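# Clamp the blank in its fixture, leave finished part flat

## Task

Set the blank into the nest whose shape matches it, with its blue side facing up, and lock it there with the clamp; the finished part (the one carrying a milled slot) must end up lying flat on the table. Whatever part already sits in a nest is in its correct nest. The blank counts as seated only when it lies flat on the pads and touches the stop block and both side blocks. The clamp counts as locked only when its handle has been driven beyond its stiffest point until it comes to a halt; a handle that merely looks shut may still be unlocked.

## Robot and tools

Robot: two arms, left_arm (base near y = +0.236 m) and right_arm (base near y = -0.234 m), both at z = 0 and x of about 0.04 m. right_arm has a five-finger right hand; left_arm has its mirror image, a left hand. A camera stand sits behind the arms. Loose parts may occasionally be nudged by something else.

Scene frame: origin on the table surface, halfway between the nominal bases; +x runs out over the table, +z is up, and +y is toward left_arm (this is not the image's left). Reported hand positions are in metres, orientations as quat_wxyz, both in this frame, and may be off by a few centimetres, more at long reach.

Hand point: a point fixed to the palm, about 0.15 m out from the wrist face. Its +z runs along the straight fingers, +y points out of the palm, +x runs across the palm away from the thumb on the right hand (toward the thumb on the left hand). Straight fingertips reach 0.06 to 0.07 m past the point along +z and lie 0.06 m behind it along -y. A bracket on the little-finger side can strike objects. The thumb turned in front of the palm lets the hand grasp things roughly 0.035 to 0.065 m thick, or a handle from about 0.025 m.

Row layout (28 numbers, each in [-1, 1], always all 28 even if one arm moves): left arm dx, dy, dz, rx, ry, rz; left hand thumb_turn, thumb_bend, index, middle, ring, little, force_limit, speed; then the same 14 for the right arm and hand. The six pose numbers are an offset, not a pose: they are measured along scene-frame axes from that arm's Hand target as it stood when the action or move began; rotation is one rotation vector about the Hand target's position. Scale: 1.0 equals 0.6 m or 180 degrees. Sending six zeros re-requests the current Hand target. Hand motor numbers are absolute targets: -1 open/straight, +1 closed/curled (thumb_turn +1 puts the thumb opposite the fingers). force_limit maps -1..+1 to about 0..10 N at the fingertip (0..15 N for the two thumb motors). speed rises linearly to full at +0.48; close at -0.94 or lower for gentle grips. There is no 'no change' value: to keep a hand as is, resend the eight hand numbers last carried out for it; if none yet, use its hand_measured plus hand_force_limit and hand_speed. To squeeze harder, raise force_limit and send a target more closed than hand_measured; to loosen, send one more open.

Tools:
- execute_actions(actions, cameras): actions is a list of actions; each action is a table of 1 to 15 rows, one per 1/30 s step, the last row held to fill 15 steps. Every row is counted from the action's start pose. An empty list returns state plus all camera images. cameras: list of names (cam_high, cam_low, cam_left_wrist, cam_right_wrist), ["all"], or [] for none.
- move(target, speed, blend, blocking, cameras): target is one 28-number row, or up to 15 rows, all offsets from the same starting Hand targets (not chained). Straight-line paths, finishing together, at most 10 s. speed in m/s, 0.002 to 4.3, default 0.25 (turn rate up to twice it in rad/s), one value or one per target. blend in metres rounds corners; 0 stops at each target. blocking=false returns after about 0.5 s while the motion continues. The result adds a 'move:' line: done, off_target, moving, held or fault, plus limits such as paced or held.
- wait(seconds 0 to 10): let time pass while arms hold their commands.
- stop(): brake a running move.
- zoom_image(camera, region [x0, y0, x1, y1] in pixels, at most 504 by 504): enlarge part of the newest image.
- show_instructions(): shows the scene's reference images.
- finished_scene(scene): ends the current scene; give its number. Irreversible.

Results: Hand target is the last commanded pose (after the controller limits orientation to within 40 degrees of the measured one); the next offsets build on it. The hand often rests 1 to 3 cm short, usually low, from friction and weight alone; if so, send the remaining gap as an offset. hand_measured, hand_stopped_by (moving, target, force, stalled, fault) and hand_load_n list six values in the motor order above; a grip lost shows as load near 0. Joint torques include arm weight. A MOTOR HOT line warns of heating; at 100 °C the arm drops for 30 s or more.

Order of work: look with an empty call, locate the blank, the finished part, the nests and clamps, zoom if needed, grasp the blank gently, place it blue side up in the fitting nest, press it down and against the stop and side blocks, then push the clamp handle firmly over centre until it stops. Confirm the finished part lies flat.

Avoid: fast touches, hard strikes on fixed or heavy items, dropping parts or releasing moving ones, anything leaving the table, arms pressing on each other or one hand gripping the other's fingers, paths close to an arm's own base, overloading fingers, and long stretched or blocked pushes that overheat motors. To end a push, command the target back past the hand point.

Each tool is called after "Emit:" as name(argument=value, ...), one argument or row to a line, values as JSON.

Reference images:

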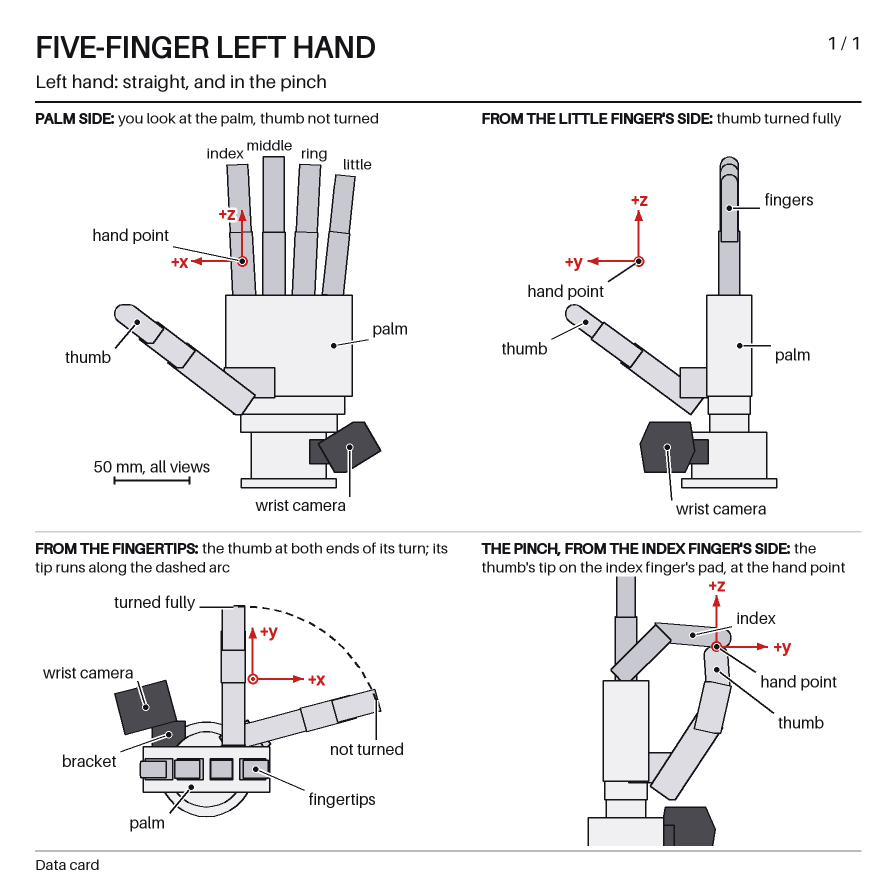

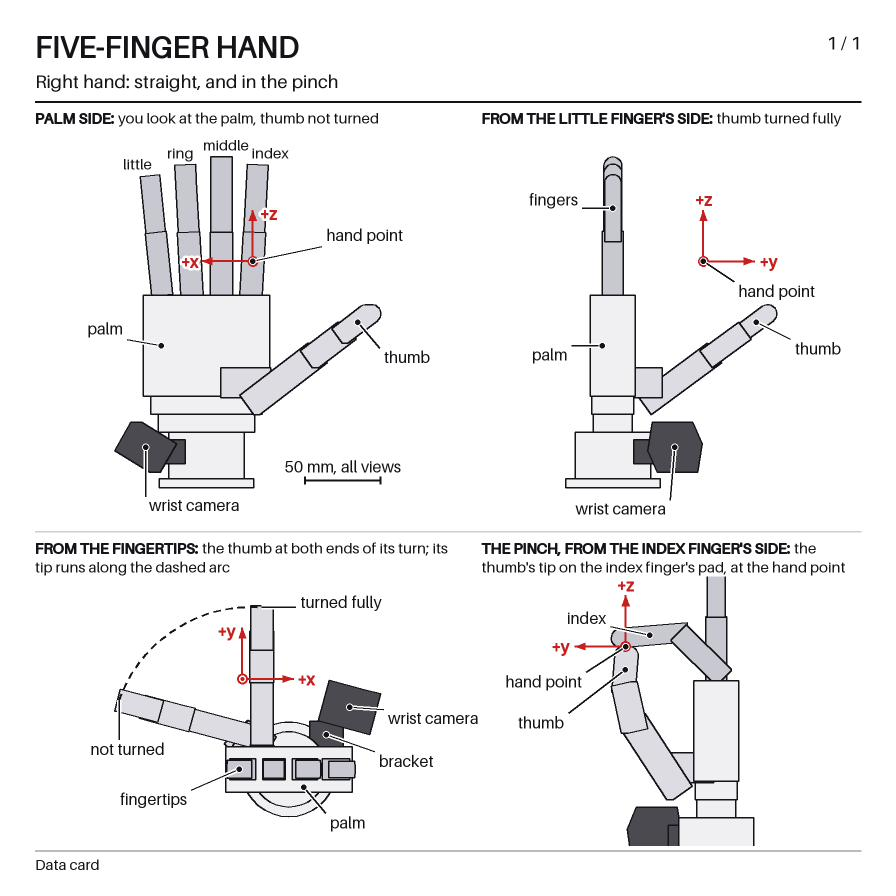

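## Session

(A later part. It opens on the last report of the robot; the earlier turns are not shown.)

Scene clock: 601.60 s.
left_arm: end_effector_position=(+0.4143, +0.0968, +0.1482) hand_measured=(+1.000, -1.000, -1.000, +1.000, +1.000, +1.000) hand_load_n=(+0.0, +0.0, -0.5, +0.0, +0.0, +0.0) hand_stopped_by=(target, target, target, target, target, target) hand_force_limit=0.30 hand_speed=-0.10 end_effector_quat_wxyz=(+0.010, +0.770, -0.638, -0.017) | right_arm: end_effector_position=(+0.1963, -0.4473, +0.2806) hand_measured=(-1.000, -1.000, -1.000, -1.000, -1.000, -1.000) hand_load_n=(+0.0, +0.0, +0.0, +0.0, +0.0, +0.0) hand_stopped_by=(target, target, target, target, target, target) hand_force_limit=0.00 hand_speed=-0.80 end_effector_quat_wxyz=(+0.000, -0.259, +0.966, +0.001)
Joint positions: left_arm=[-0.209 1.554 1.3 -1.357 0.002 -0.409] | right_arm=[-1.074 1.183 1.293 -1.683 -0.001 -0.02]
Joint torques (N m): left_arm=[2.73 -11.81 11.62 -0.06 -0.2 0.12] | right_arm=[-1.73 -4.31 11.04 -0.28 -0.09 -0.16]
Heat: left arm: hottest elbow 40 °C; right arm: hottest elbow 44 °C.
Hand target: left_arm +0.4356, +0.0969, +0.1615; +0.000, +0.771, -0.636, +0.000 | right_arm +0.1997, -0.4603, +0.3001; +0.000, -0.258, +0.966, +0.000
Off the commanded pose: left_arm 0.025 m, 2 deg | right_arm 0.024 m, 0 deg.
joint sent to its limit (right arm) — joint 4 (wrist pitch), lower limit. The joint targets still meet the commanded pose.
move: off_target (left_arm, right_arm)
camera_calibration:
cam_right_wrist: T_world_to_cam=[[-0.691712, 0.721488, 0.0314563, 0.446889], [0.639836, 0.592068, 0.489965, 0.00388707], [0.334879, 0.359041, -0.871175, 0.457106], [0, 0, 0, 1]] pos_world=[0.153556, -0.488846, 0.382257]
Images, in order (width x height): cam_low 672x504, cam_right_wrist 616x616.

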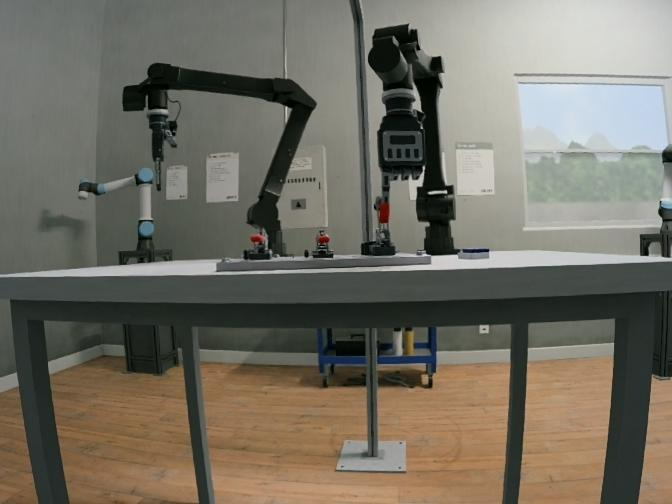

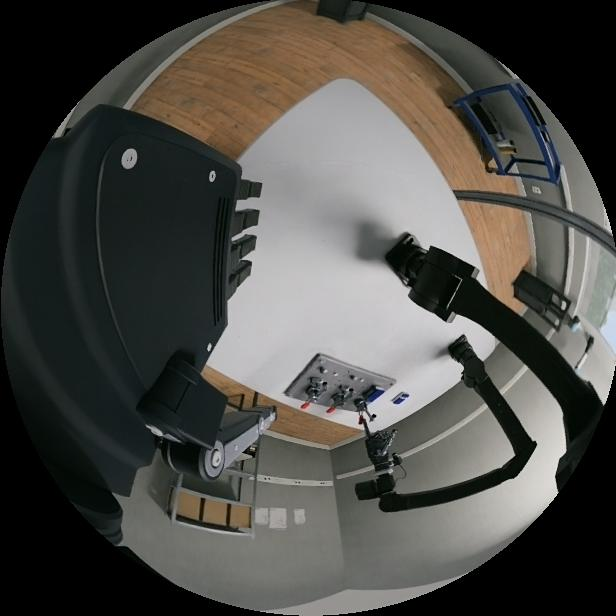

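Emit:
move(
  target=[
    [0.0324,-0.0057,-0.0142,0,0,0,1,-1,-1,1,1,1,0.3,-0.1,0,0,0,0,0,0,-1,-1,-1,-1,-1,-1,0,-0.8],
  ],
  speed=0.05,
  cameras=["cam_low","cam_right_wrist"],
)

Emit:
zoom_image(
  camera="cam_right_wrist",
  region=[340, 380, 400, 440],
)

Emit:
zoom_image(
  camera="cam_low",
  region=[350, 175, 420, 265],
)

Scene clock: 603.73 s.
left_arm: end_effector_position=(+0.4327, +0.0964, +0.1426) hand_measured=(+1.000, -1.000, -1.000, +1.000, +1.000, +1.000) hand_load_n=(+0.0, -0.5, -0.5, +0.0, +0.0, +0.0) hand_stopped_by=(target, target, target, target, target, target) hand_force_limit=0.30 hand_speed=-0.10 end_effector_quat_wxyz=(+0.010, +0.772, -0.635, -0.020) | right_arm: end_effector_position=(+0.1963, -0.4473, +0.2806) hand_measured=(-1.000, -1.000, -1.000, -1.000, -1.000, -1.000) hand_load_n=(+0.0, +0.0, +0.0, +0.0, +0.0, +0.0) hand_stopped_by=(target, target, target, target, target, target) hand_force_limit=0.00 hand_speed=-0.80 end_effector_quat_wxyz=(+0.000, -0.259, +0.966, +0.001)
Joint positions: left_arm=[-0.202 1.607 1.347 -1.357 -0.001 -0.408] | right_arm=[-1.074 1.183 1.293 -1.683 -0.001 -0.02]
Joint torques (N m): left_arm=[2.14 -12.51 11.37 0.31 -0.07 0.12] | right_arm=[-1.55 -5.01 11.15 -0.49 -0.1 -0.11]
Heat: left arm: hottest elbow 41 °C; right arm: hottest elbow 44 °C.
Hand target: left_arm +0.4552, +0.0936, +0.1532; +0.000, +0.771, -0.636, +0.000 | right_arm +0.1997, -0.4603, +0.3001; +0.000, -0.258, +0.966, +0.000
Off the commanded pose: left_arm 0.025 m, 3 deg | right_arm 0.024 m, 0 deg.
joint sent to its limit (right arm) — joint 4 (wrist pitch), lower limit. The joint targets still meet the commanded pose.
move: off_target (left_arm, right_arm)
camera_calibration:
cam_right_wrist: T_world_to_cam=[[-0.691712, 0.721488, 0.0314563, 0.446889], [0.639836, 0.592068, 0.489965, 0.00388707], [0.334879, 0.359041, -0.871175, 0.457106], [0, 0, 0, 1]] pos_world=[0.153556, -0.488846, 0.382257]
Images, in order (width x height): cam_low 672x504, cam_right_wrist 616x616.

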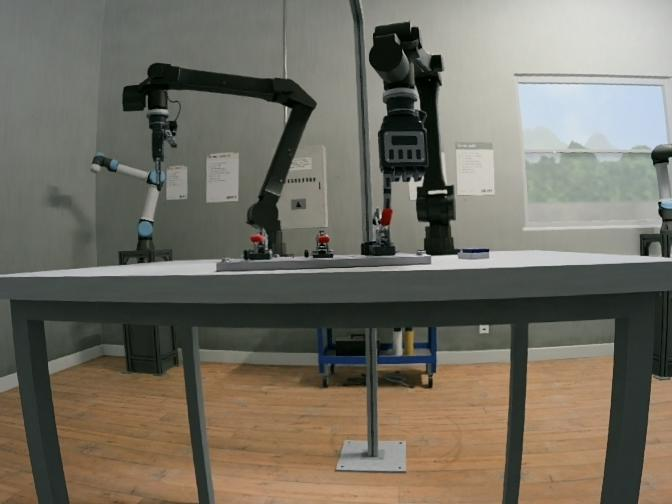

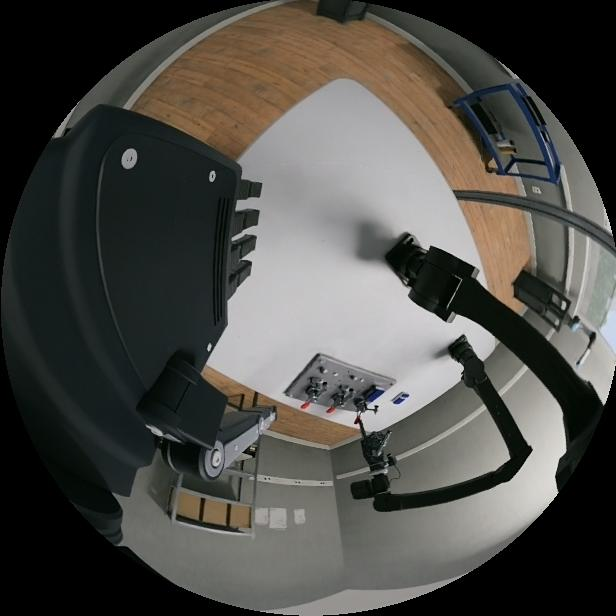

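Scaled by 8.400 from the camera's 616x616 image, which has a finer 880x880 frame.

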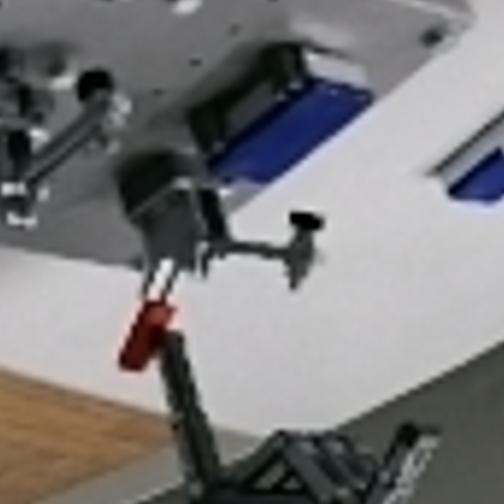

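Scaled by 5.600 from the camera's 672x504 image, which has a finer 960x720 frame.

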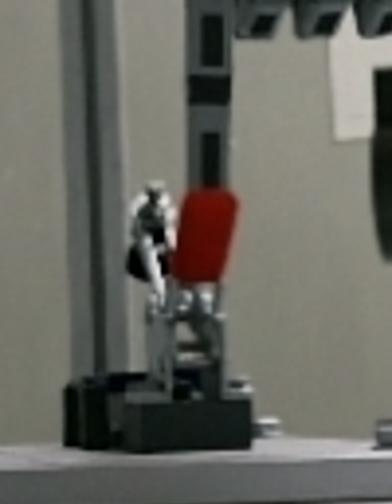

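Emit:
move(
  target=[
    [0.0047,0.0,-0.0387,0,0,0,1,-1,-1,1,1,1,0.3,-0.1,0,0,0,0,0,0,-1,-1,-1,-1,-1,-1,0,-0.8],
  ],
  speed=0.05,
  cameras=["cam_low","cam_right_wrist"],
)

Emit:
zoom_image(
  camera="cam_right_wrist",
  region=[340, 380, 400, 440],
)

Emit:
zoom_image(
  camera="cam_low",
  region=[350, 175, 420, 265],
)

Scene clock: 606.20 s.
left_arm: end_effector_position=(+0.4470, +0.0933, +0.1294) hand_measured=(+1.000, -1.000, -1.000, +1.000, +1.000, +1.000) hand_load_n=(+0.0, +0.0, +0.0, +0.0, +0.0, +0.0) hand_stopped_by=(target, target, target, target, target, target) hand_force_limit=0.30 hand_speed=-0.10 end_effector_quat_wxyz=(+0.003, +0.772, -0.636, -0.008) | right_arm: end_effector_position=(+0.1963, -0.4473, +0.2806) hand_measured=(-1.000, -1.000, -1.000, -1.000, -1.000, -1.000) hand_load_n=(+0.0, +0.0, +0.0, +0.0, +0.0, +0.0) hand_stopped_by=(target, target, target, target, target, target) hand_force_limit=0.00 hand_speed=-0.80 end_effector_quat_wxyz=(+0.000, -0.259, +0.966, +0.001)
Joint positions: left_arm=[-0.202 1.633 1.347 -1.302 -0.001 -0.408] | right_arm=[-1.074 1.183 1.293 -1.683 -0.001 -0.02]
Joint torques (N m): left_arm=[2.26 -13.04 8.98 0.46 -0.07 0.12] | right_arm=[-0.62 -5.19 11.04 -0.36 -0.09 -0.13]
Heat: left arm: hottest elbow 41 °C; right arm: hottest elbow 44 °C.
Hand target: left_arm +0.4580, +0.0936, +0.1299; +0.000, +0.771, -0.636, +0.000 | right_arm +0.1997, -0.4603, +0.3001; +0.000, -0.258, +0.966, +0.000
Off the commanded pose: left_arm 0.011 m, 1 deg | right_arm 0.024 m, 0 deg.
joint sent to its limit (right arm) — joint 4 (wrist pitch), lower limit. The joint targets still meet the commanded pose.
move: off_target (left_arm, right_arm)
camera_calibration:
cam_right_wrist: T_world_to_cam=[[-0.691712, 0.721488, 0.0314563, 0.446889], [0.639836, 0.592068, 0.489965, 0.00388707], [0.334879, 0.359041, -0.871175, 0.457106], [0, 0, 0, 1]] pos_world=[0.153556, -0.488846, 0.382257]
Images, in order (width x height): cam_low 672x504, cam_right_wrist 616x616.

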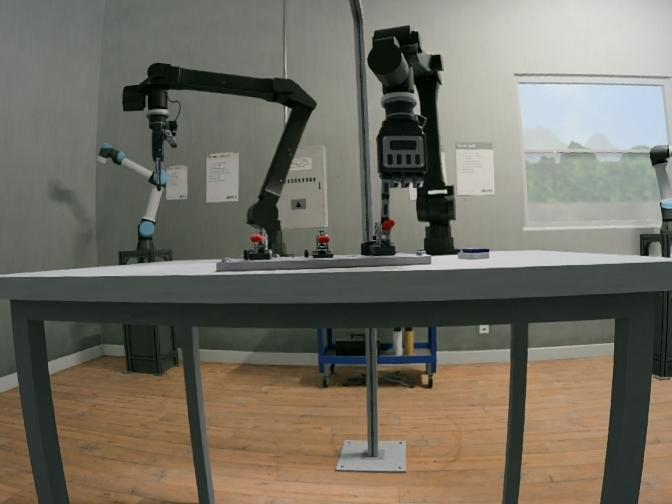

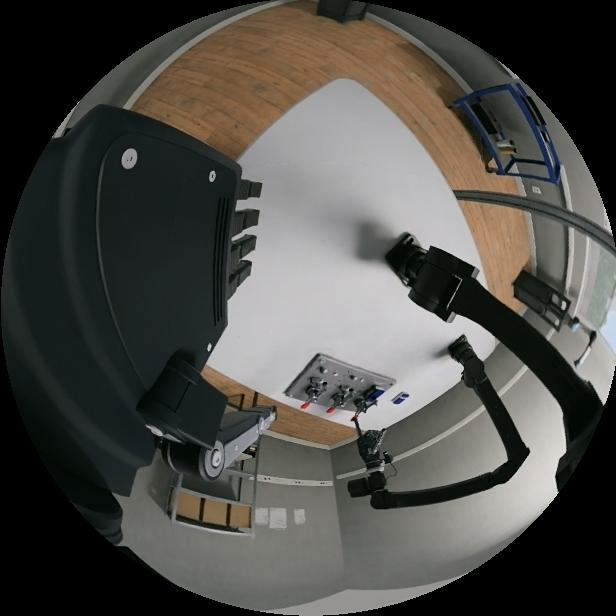

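Scaled by 8.400 from the camera's 616x616 image, which has a finer 880x880 frame.

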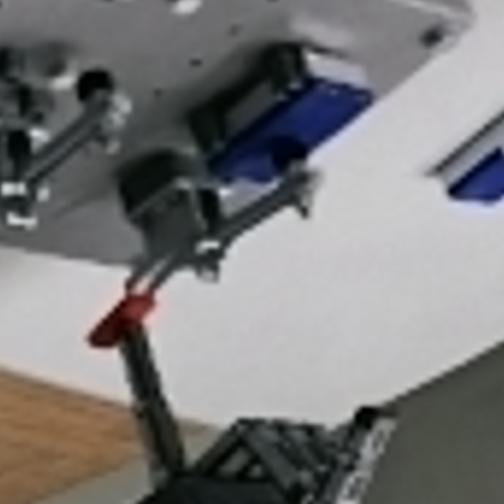

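Scaled by 5.600 from the camera's 672x504 image, which has a finer 960x720 frame.

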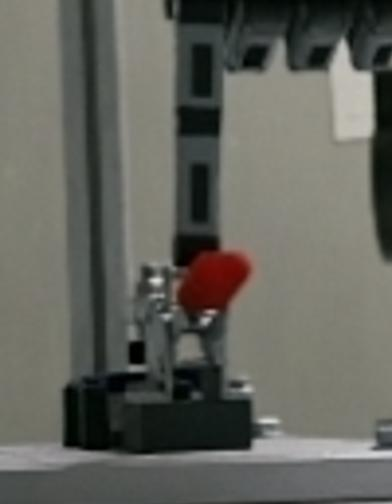

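Emit:
move(
  target=[
    [0.007,0.006,-0.03,0,0,0,1,-1,-1,1,1,1,0.3,-0.1,0,0,0,0,0,0,-1,-1,-1,-1,-1,-1,0,-0.8],
  ],
  speed=0.05,
  cameras=["cam_low","cam_right_wrist"],
)

Emit:
zoom_image(
  camera="cam_right_wrist",
  region=[340, 380, 400, 440],
)

Emit:
zoom_image(
  camera="cam_low",
  region=[350, 175, 420, 265],
)

Scene clock: 608.33 s.
left_arm: end_effector_position=(+0.4538, +0.0951, +0.1243) hand_measured=(+1.000, -1.000, -1.000, +1.000, +1.000, +1.000) hand_load_n=(+0.0, +0.0, -2.5, +0.0, +0.0, +0.0) hand_stopped_by=(target, target, target, target, target, target) hand_force_limit=0.30 hand_speed=-0.10 end_effector_quat_wxyz=(+0.000, +0.770, -0.638, +0.000) | right_arm: end_effector_position=(+0.1963, -0.4473, +0.2806) hand_measured=(-1.000, -1.000, -1.000, -1.000, -1.000, -1.000) hand_load_n=(+0.0, +0.0, +0.0, +0.0, +0.0, +0.0) hand_stopped_by=(target, target, target, target, target, target) hand_force_limit=0.00 hand_speed=-0.80 end_effector_quat_wxyz=(+0.000, -0.259, +0.966, +0.001)
Joint positions: left_arm=[-0.195 1.642 1.347 -1.277 0 -0.394] | right_arm=[-1.074 1.183 1.293 -1.683 -0.001 -0.02]
Joint torques (N m): left_arm=[2.43 -12.1 7.43 1.2 -0.11 0.09] | right_arm=[-1.55 -4.54 11.23 -0.36 -0.13 -0.1]
Heat: left arm: hottest elbow 41 °C; right arm: hottest elbow 44 °C.
Hand target: left_arm +0.4622, +0.0972, +0.1118; +0.000, +0.771, -0.636, +0.000 | right_arm +0.1997, -0.4603, +0.3001; +0.000, -0.258, +0.966, +0.000
Off the commanded pose: left_arm 0.015 m, 0 deg | right_arm 0.024 m, 0 deg.
joint sent to its limit (right arm) — joint 4 (wrist pitch), lower limit. The joint targets still meet the commanded pose.
move: off_target (left_arm, right_arm)
camera_calibration:
cam_right_wrist: T_world_to_cam=[[-0.691712, 0.721488, 0.0314563, 0.446889], [0.639836, 0.592068, 0.489965, 0.00388707], [0.334879, 0.359041, -0.871175, 0.457106], [0, 0, 0, 1]] pos_world=[0.153556, -0.488846, 0.382257]
Images, in order (width x height): cam_low 672x504, cam_right_wrist 616x616.

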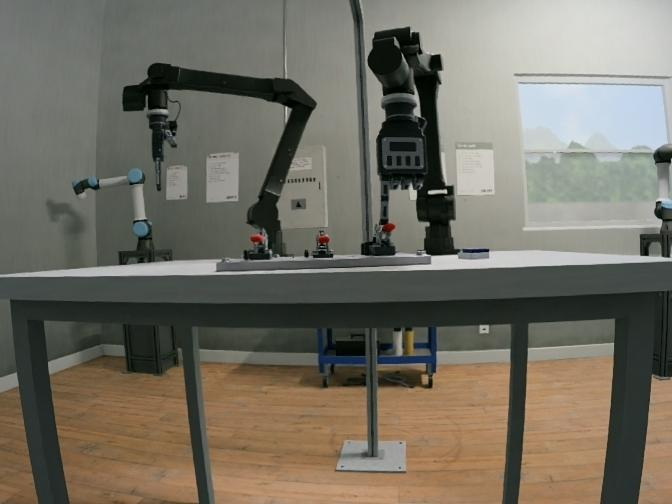

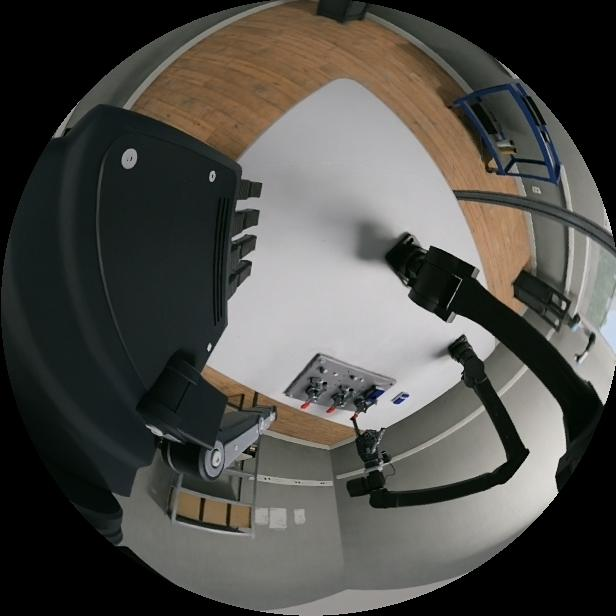

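Scaled by 8.400 from the camera's 616x616 image, which has a finer 880x880 frame.

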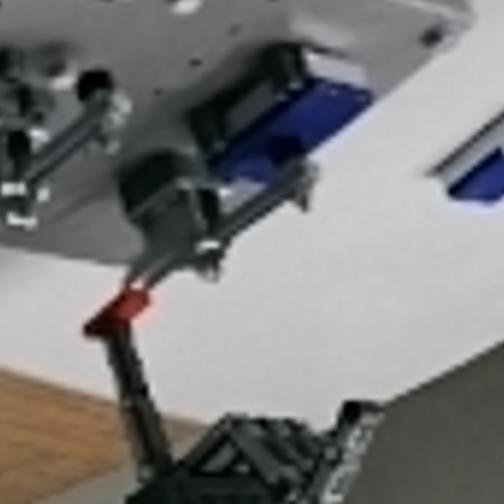

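Scaled by 5.600 from the camera's 672x504 image, which has a finer 960x720 frame.

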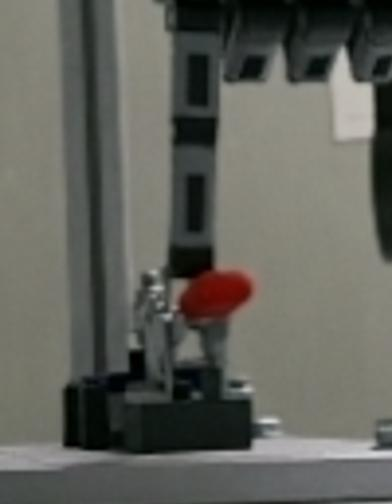

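Emit:
move(
  target=[
    [0.0,0.0,0.08,0,0,0,1,-1,-1,1,1,1,0.3,-0.1,0,0,0,0,0,0,-1,-1,-1,-1,-1,-1,0,-0.8],
  ],
  speed=0.08,
  cameras=["cam_low","cam_right_wrist"],
)

Emit:
zoom_image(
  camera="cam_right_wrist",
  region=[340, 380, 400, 440],
)

Emit:
zoom_image(
  camera="cam_low",
  region=[350, 175, 420, 265],
)

Scene clock: 614.77 s.
left_arm: end_effector_position=(+0.4444, +0.0972, +0.1399) hand_measured=(+1.000, -1.000, -1.000, +1.000, +1.000, +1.000) hand_load_n=(+0.0, +0.0, +0.5, +0.0, +0.0, +0.0) hand_stopped_by=(target, target, target, target, target, target) hand_force_limit=0.30 hand_speed=-0.10 end_effector_quat_wxyz=(+0.012, +0.769, -0.639, -0.023) | right_arm: end_effector_position=(+0.1963, -0.4473, +0.2806) hand_measured=(-1.000, -1.000, -1.000, -1.000, -1.000, -1.000) hand_load_n=(+0.0, +0.0, +0.0, +0.0, +0.5, +0.0) hand_stopped_by=(target, target, target, target, target, target) hand_force_limit=0.00 hand_speed=-0.80 end_effector_quat_wxyz=(+0.000, -0.259, +0.966, +0.001)
Joint positions: left_arm=[-0.195 1.642 1.383 -1.363 0 -0.393] | right_arm=[-1.074 1.183 1.293 -1.683 -0.001 -0.02]
Joint torques (N m): left_arm=[2.43 -15.21 11.15 -0.32 -0.12 0.08] | right_arm=[-1.14 -5.48 11.34 -0.09 -0.1 -0.18]
Heat: left arm: hottest elbow 40 °C; right arm: hottest elbow 44 °C.
Hand target: left_arm +0.4621, +0.0972, +0.1598; +0.000, +0.771, -0.636, +0.000 | right_arm +0.1997, -0.4603, +0.3001; +0.000, -0.258, +0.966, +0.000
Off the commanded pose: left_arm 0.027 m, 3 deg | right_arm 0.024 m, 0 deg.
joint sent to its limit (right arm) — joint 4 (wrist pitch), lower limit. The joint targets still meet the commanded pose.
move: off_target (left_arm, right_arm)
camera_calibration:
cam_right_wrist: T_world_to_cam=[[-0.691712, 0.721488, 0.0314563, 0.446889], [0.639836, 0.592068, 0.489965, 0.00388707], [0.334879, 0.359041, -0.871175, 0.457106], [0, 0, 0, 1]] pos_world=[0.153556, -0.488846, 0.382257]
Images, in order (width x height): cam_low 672x504, cam_right_wrist 616x616.

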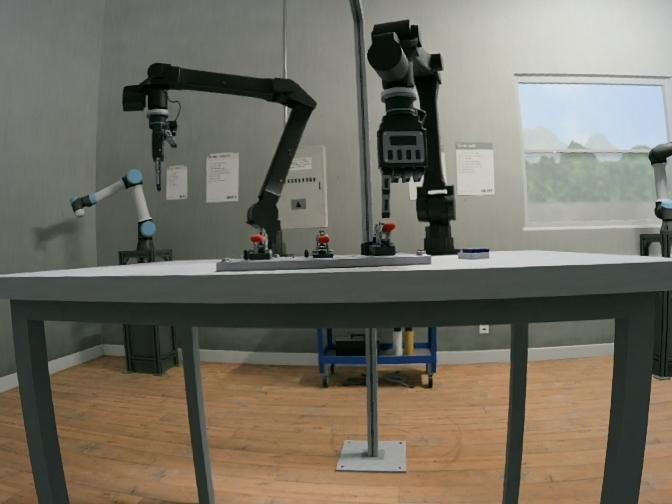

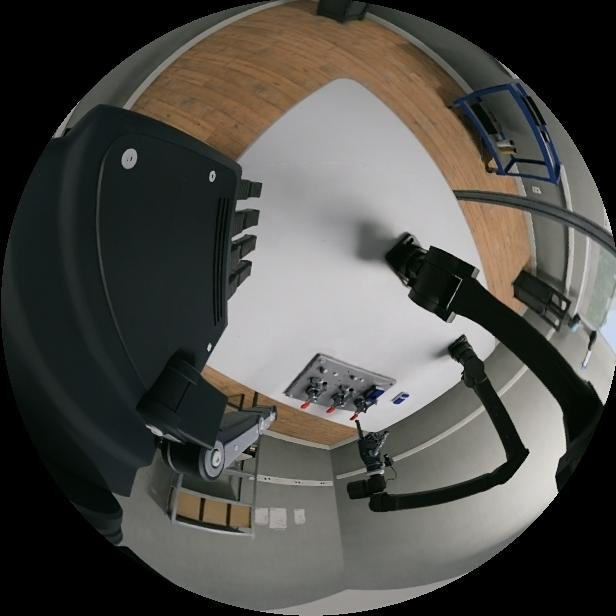

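Scaled by 8.400 from the camera's 616x616 image, which has a finer 880x880 frame.

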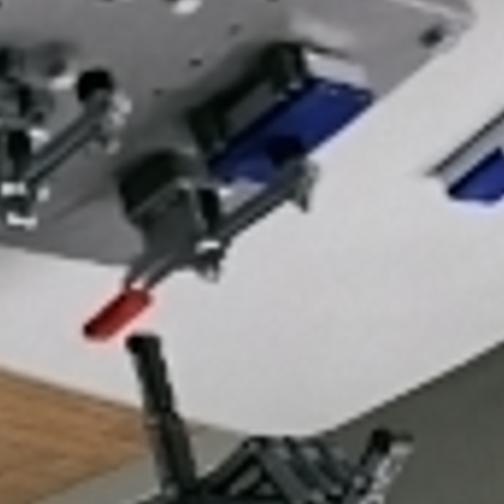

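Scaled by 5.600 from the camera's 672x504 image, which has a finer 960x720 frame.

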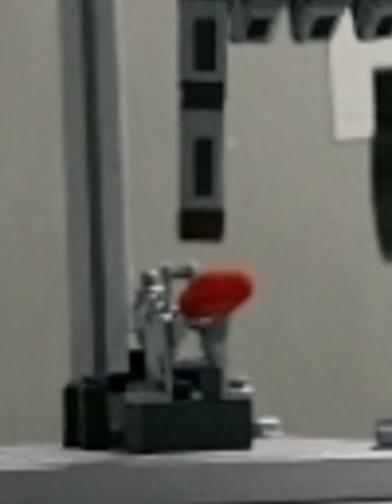

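Emit:
move(
  target=[
    [0.0,0.0,0.133,0,0,0,1,-1,-1,1,1,1,0.3,-0.1,0,0,0,0,0,0,-1,-1,-1,-1,-1,-1,0,-0.8],
    [0.033,0.11,0.133,0,0,-0.5,1,-1,-1,1,1,1,0.3,-0.1,0,0,0,0,0,0,-1,-1,-1,-1,-1,-1,0,-0.8],
  ],
  speed=[0.15,0.4],
  cameras=["cam_low","cam_right_wrist","cam_high"],
)

Emit:
zoom_image(
  camera="cam_right_wrist",
  region=[330, 380, 430, 480],
)

Emit:
zoom_image(
  camera="cam_low",
  region=[340, 125, 450, 265],
)

Scene clock: 623.40 s.
left_arm: end_effector_position=(+0.4814, +0.1660, +0.2287) hand_measured=(+1.000, -1.000, -1.000, +1.000, +1.000, +1.000) hand_load_n=(+0.0, +0.0, +0.0, +0.5, +0.0, +0.0) hand_stopped_by=(target, target, target, target, target, target) hand_force_limit=0.30 hand_speed=-0.10 end_effector_quat_wxyz=(-0.011, -0.103, +0.995, +0.005) | right_arm: end_effector_position=(+0.1963, -0.4473, +0.2806) hand_measured=(-1.000, -1.000, -1.000, -1.000, -1.000, -1.000) hand_load_n=(+0.0, +0.0, +0.5, +0.0, +0.0, +0.0) hand_stopped_by=(target, target, target, target, target, target) hand_force_limit=0.00 hand_speed=-0.80 end_effector_quat_wxyz=(+0.000, -0.259, +0.966, +0.001)
Joint positions: left_arm=[-0.235 1.672 1.659 -1.582 -0.002 1.118] | right_arm=[-1.074 1.183 1.293 -1.683 -0.001 -0.02]
Joint torques (N m): left_arm=[1.14 -16.91 8.64 -0.09 -0.09 0.12] | right_arm=[-1.38 -4.54 11.32 -0.31 -0.12 -0.08]
Heat: left arm: hottest elbow 41 °C; right arm: hottest elbow 44 °C.
Hand target: left_arm +0.4819, +0.1631, +0.2396; +0.000, -0.096, +0.995, +0.000 | right_arm +0.1997, -0.4603, +0.3001; +0.000, -0.258, +0.966, +0.000
Off the commanded pose: left_arm 0.011 m, 2 deg | right_arm 0.024 m, 0 deg.
joint sent to its limit (right arm) — joint 4 (wrist pitch), lower limit. The joint targets still meet the commanded pose.
move: off_target (left_arm, right_arm)
camera_calibration:
cam_right_wrist: T_world_to_cam=[[-0.691712, 0.721488, 0.0314563, 0.446889], [0.639836, 0.592068, 0.489965, 0.00388707], [0.334879, 0.359041, -0.871175, 0.457106], [0, 0, 0, 1]] pos_world=[0.153556, -0.488846, 0.382257]
Images, in order (width x height): cam_high 672x504, cam_low 672x504, cam_right_wrist 616x616.

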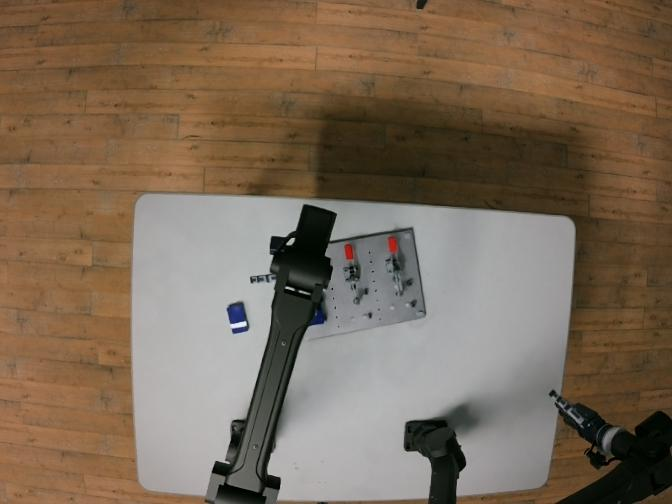

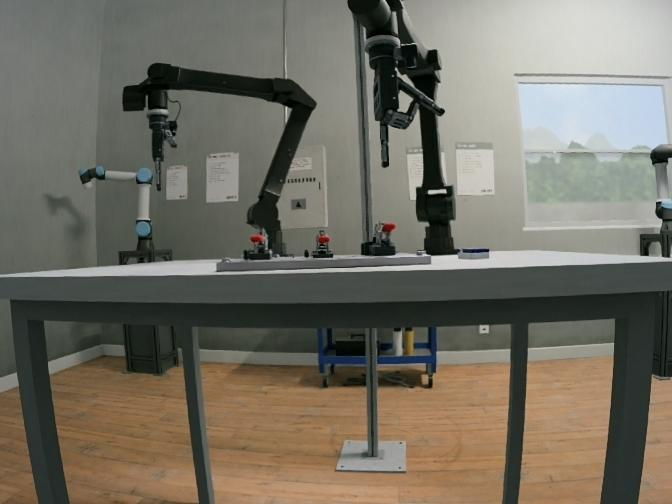

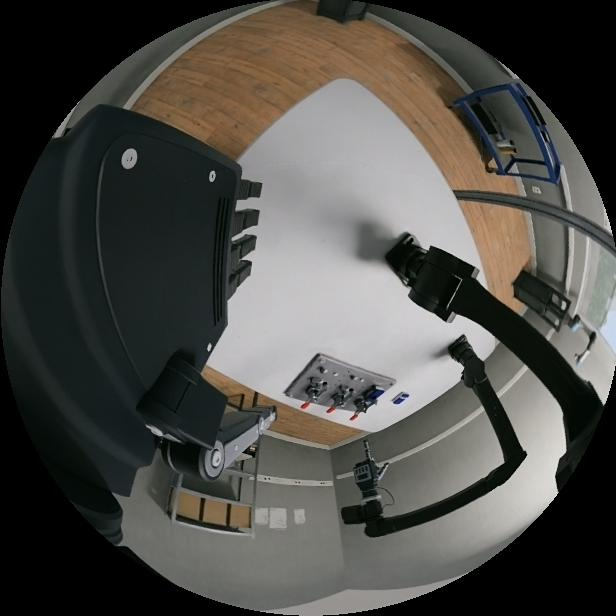

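Scaled by 5.040 from the camera's 616x616 image, which has a finer 880x880 frame.

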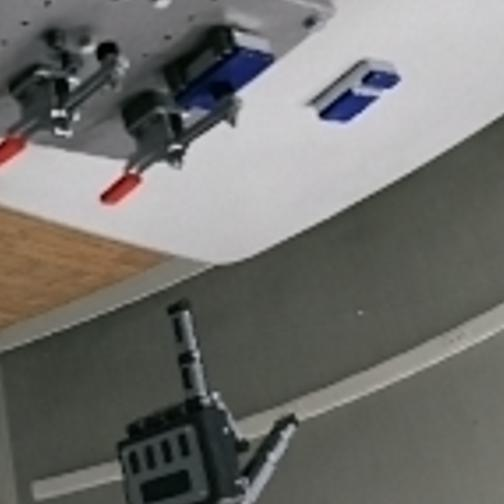

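Scaled by 3.600 from the camera's 672x504 image, which has a finer 960x720 frame.

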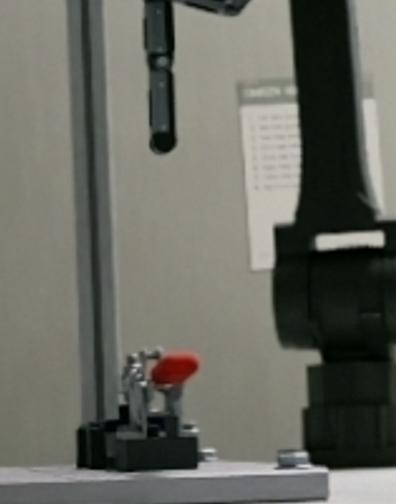

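Emit:
move(
  target=[
    [0.0,0.0,0.0,0,0,0,1,-1,1,1,1,1,0.3,-0.1,0,0,0,0,0,0,-1,-1,-1,-1,-1,-1,0,-0.8],
    [0.023,-0.001,-0.19,0,0,0,1,-1,1,1,1,1,0.3,-0.1,0,0,0,0,0,0,-1,-1,-1,-1,-1,-1,0,-0.8],
  ],
  speed=[0.15,0.12],
  cameras=["cam_low","cam_right_wrist","cam_high"],
)

Emit:
zoom_image(
  camera="cam_right_wrist",
  region=[330, 380, 430, 480],
)

Emit:
zoom_image(
  camera="cam_low",
  region=[340, 165, 420, 265],
)

Scene clock: 631.13 s.
left_arm: end_effector_position=(+0.4923, +0.1635, +0.1292) hand_measured=(+1.000, -1.000, +1.000, +1.000, +1.000, +1.000) hand_load_n=(+0.0, +0.0, +0.0, +0.0, +0.5, +0.0) hand_stopped_by=(target, target, target, target, target, target) hand_force_limit=0.30 hand_speed=-0.10 end_effector_quat_wxyz=(-0.001, -0.100, +0.995, +0.001) | right_arm: end_effector_position=(+0.1963, -0.4473, +0.2806) hand_measured=(-1.000, -1.000, -1.000, -1.000, -1.000, -1.000) hand_load_n=(+0.0, +0.0, +0.0, +0.0, +0.0, +0.0) hand_stopped_by=(target, target, target, target, target, target) hand_force_limit=0.00 hand_speed=-0.80 end_effector_quat_wxyz=(+0.000, -0.259, +0.966, +0.001)
Joint positions: left_arm=[-0.235 1.721 1.463 -1.315 -0.002 1.124] | right_arm=[-1.074 1.183 1.293 -1.683 -0.001 -0.02]
Joint torques (N m): left_arm=[1.67 -15.38 7.71 0.44 -0.1 0.13] | right_arm=[-1.38 -4.66 11.17 -0.34 -0.13 -0.13]
Heat: left arm: hottest elbow 41 °C; right arm: hottest elbow 44 °C.
Hand target: left_arm +0.4956, +0.1625, +0.1257; +0.000, -0.095, +0.995, +0.000 | right_arm +0.1997, -0.4603, +0.3001; +0.000, -0.258, +0.966, +0.000
Off the commanded pose: left_arm 0.005 m, 1 deg | right_arm 0.024 m, 0 deg.
joint sent to its limit (right arm) — joint 4 (wrist pitch), lower limit. The joint targets still meet the commanded pose.
move: off_target (right_arm)
camera_calibration:
cam_right_wrist: T_world_to_cam=[[-0.691712, 0.721488, 0.0314563, 0.446889], [0.639836, 0.592068, 0.489965, 0.00388707], [0.334879, 0.359041, -0.871175, 0.457106], [0, 0, 0, 1]] pos_world=[0.153556, -0.488846, 0.382257]
Images, in order (width x height): cam_high 672x504, cam_low 672x504, cam_right_wrist 616x616.

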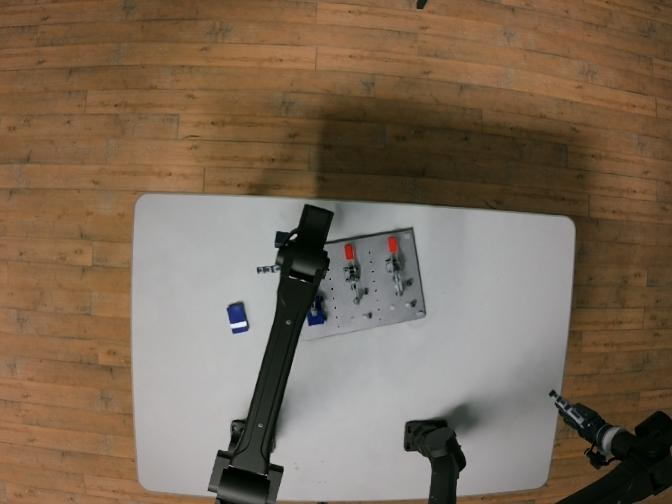

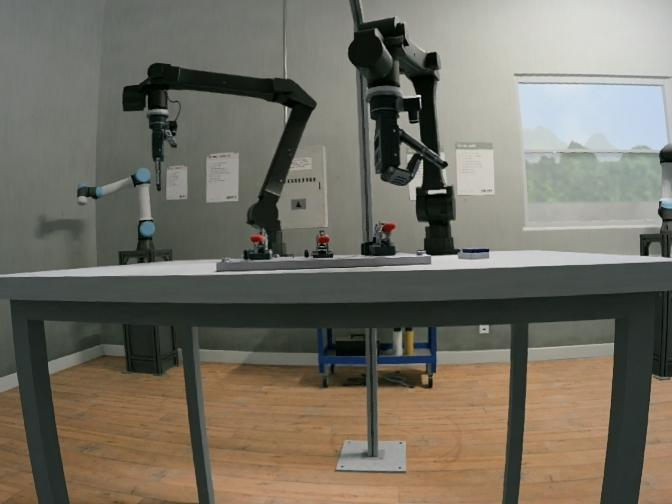

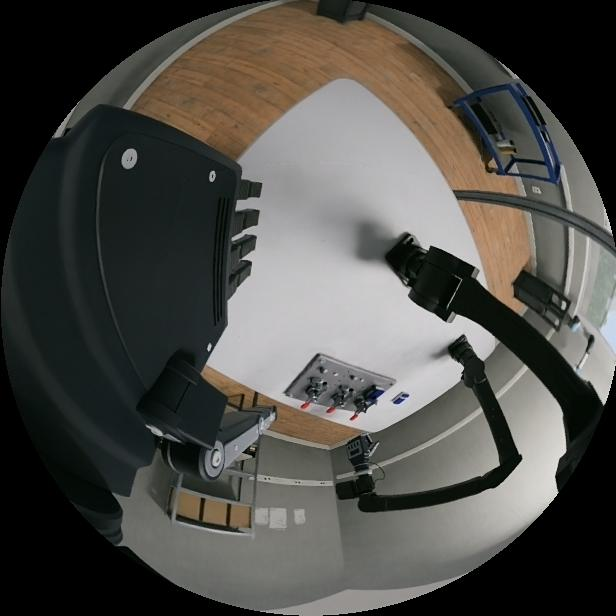

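Scaled by 5.040 from the camera's 616x616 image, which has a finer 880x880 frame.

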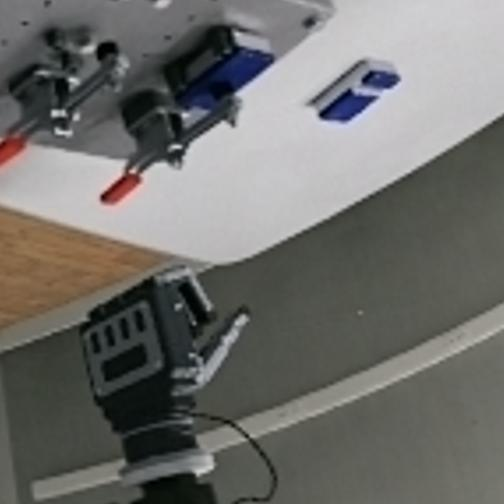

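Scaled by 5.040 from the camera's 672x504 image, which has a finer 960x720 frame.

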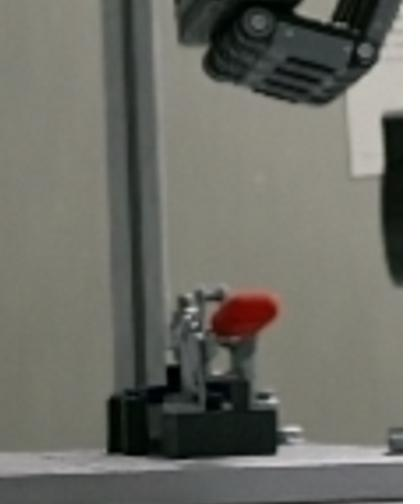

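Emit:
move(
  target=[
    [0.0,0.0,-0.08,0,0,0,1,-1,1,1,1,1,0.3,-0.1,0,0,0,0,0,0,-1,-1,-1,-1,-1,-1,0,-0.8],
  ],
  speed=[0.08],
  cameras=["cam_low","cam_right_wrist"],
)

Emit:
zoom_image(
  camera="cam_right_wrist",
  region=[330, 380, 400, 450],
)

Emit:
zoom_image(
  camera="cam_low",
  region=[340, 165, 420, 265],
)

Scene clock: 635.00 s.
left_arm: end_effector_position=(+0.4934, +0.1632, +0.0830) hand_measured=(+1.000, -1.000, +1.000, +1.000, +1.000, +1.000) hand_load_n=(+0.0, +0.0, +0.0, +0.0, +0.0, +0.0) hand_stopped_by=(target, target, target, target, target, target) hand_force_limit=0.30 hand_speed=-0.10 end_effector_quat_wxyz=(+0.001, -0.100, +0.995, +0.001) | right_arm: end_effector_position=(+0.1963, -0.4473, +0.2806) hand_measured=(-1.000, -1.000, -1.000, -1.000, -1.000, -1.000) hand_load_n=(+0.0, -0.5, +0.0, +0.0, +0.0, +0.0) hand_stopped_by=(target, target, target, target, target, target) hand_force_limit=0.00 hand_speed=-0.80 end_effector_quat_wxyz=(+0.000, -0.259, +0.966, +0.001)
Joint positions: left_arm=[-0.235 1.758 1.386 -1.198 -0.002 1.124] | right_arm=[-1.074 1.183 1.293 -1.683 -0.001 -0.02]
Joint torques (N m): left_arm=[1.67 -15.27 7.32 0.49 -0.1 0.13] | right_arm=[-1.08 -4.95 11.17 -0.18 -0.13 -0.11]
Heat: left arm: hottest elbow 41 °C; right arm: hottest elbow 44 °C.
Hand target: left_arm +0.4957, +0.1625, +0.0777; +0.000, -0.096, +0.995, +0.000 | right_arm +0.1997, -0.4603, +0.3001; +0.000, -0.258, +0.966, +0.000
Off the commanded pose: left_arm 0.006 m, 1 deg | right_arm 0.024 m, 0 deg.
joint sent to its limit (right arm) — joint 4 (wrist pitch), lower limit. The joint targets still meet the commanded pose.
move: off_target (right_arm)
camera_calibration:
cam_right_wrist: T_world_to_cam=[[-0.691712, 0.721488, 0.0314563, 0.446889], [0.639836, 0.592068, 0.489965, 0.00388707], [0.334879, 0.359041, -0.871175, 0.457106], [0, 0, 0, 1]] pos_world=[0.153556, -0.488846, 0.382257]
Images, in order (width x height): cam_low 672x504, cam_right_wrist 616x616.

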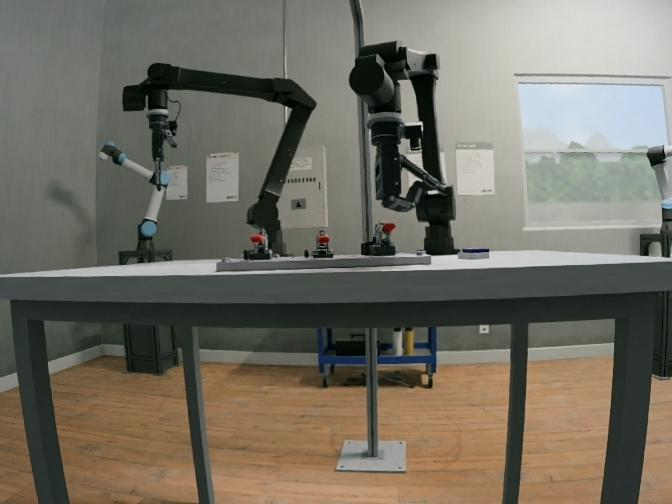

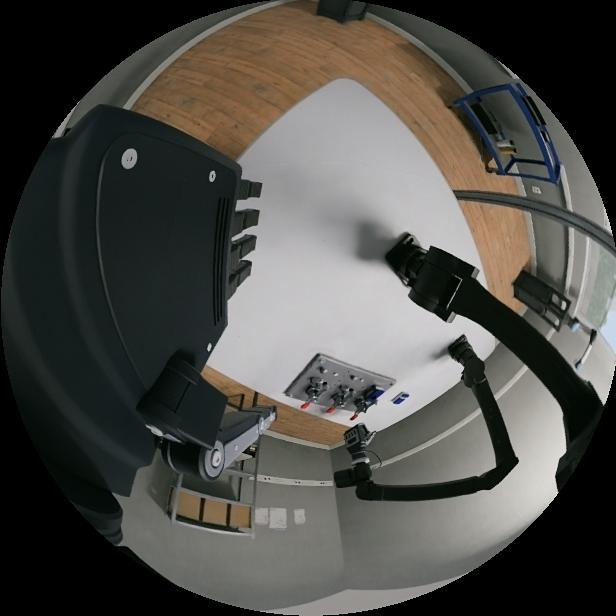

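Scaled by 7.200 from the camera's 616x616 image, which has a finer 880x880 frame.

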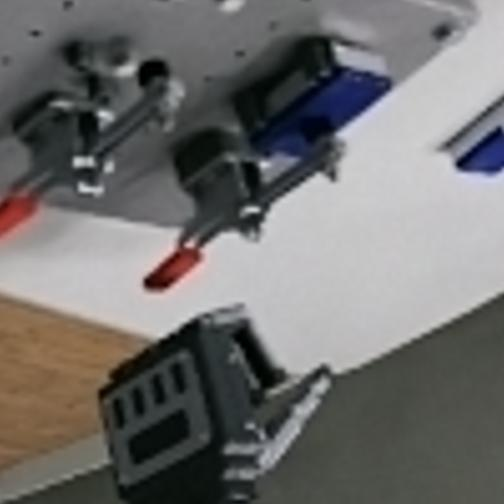

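Scaled by 5.040 from the camera's 672x504 image, which has a finer 960x720 frame.

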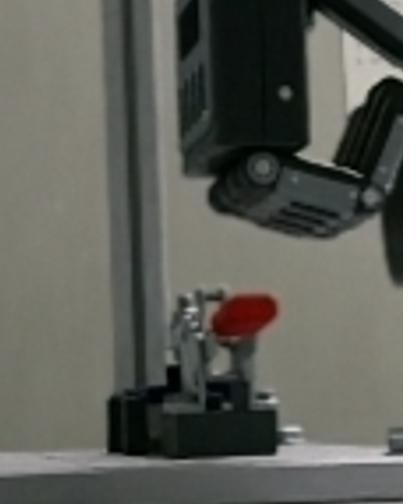

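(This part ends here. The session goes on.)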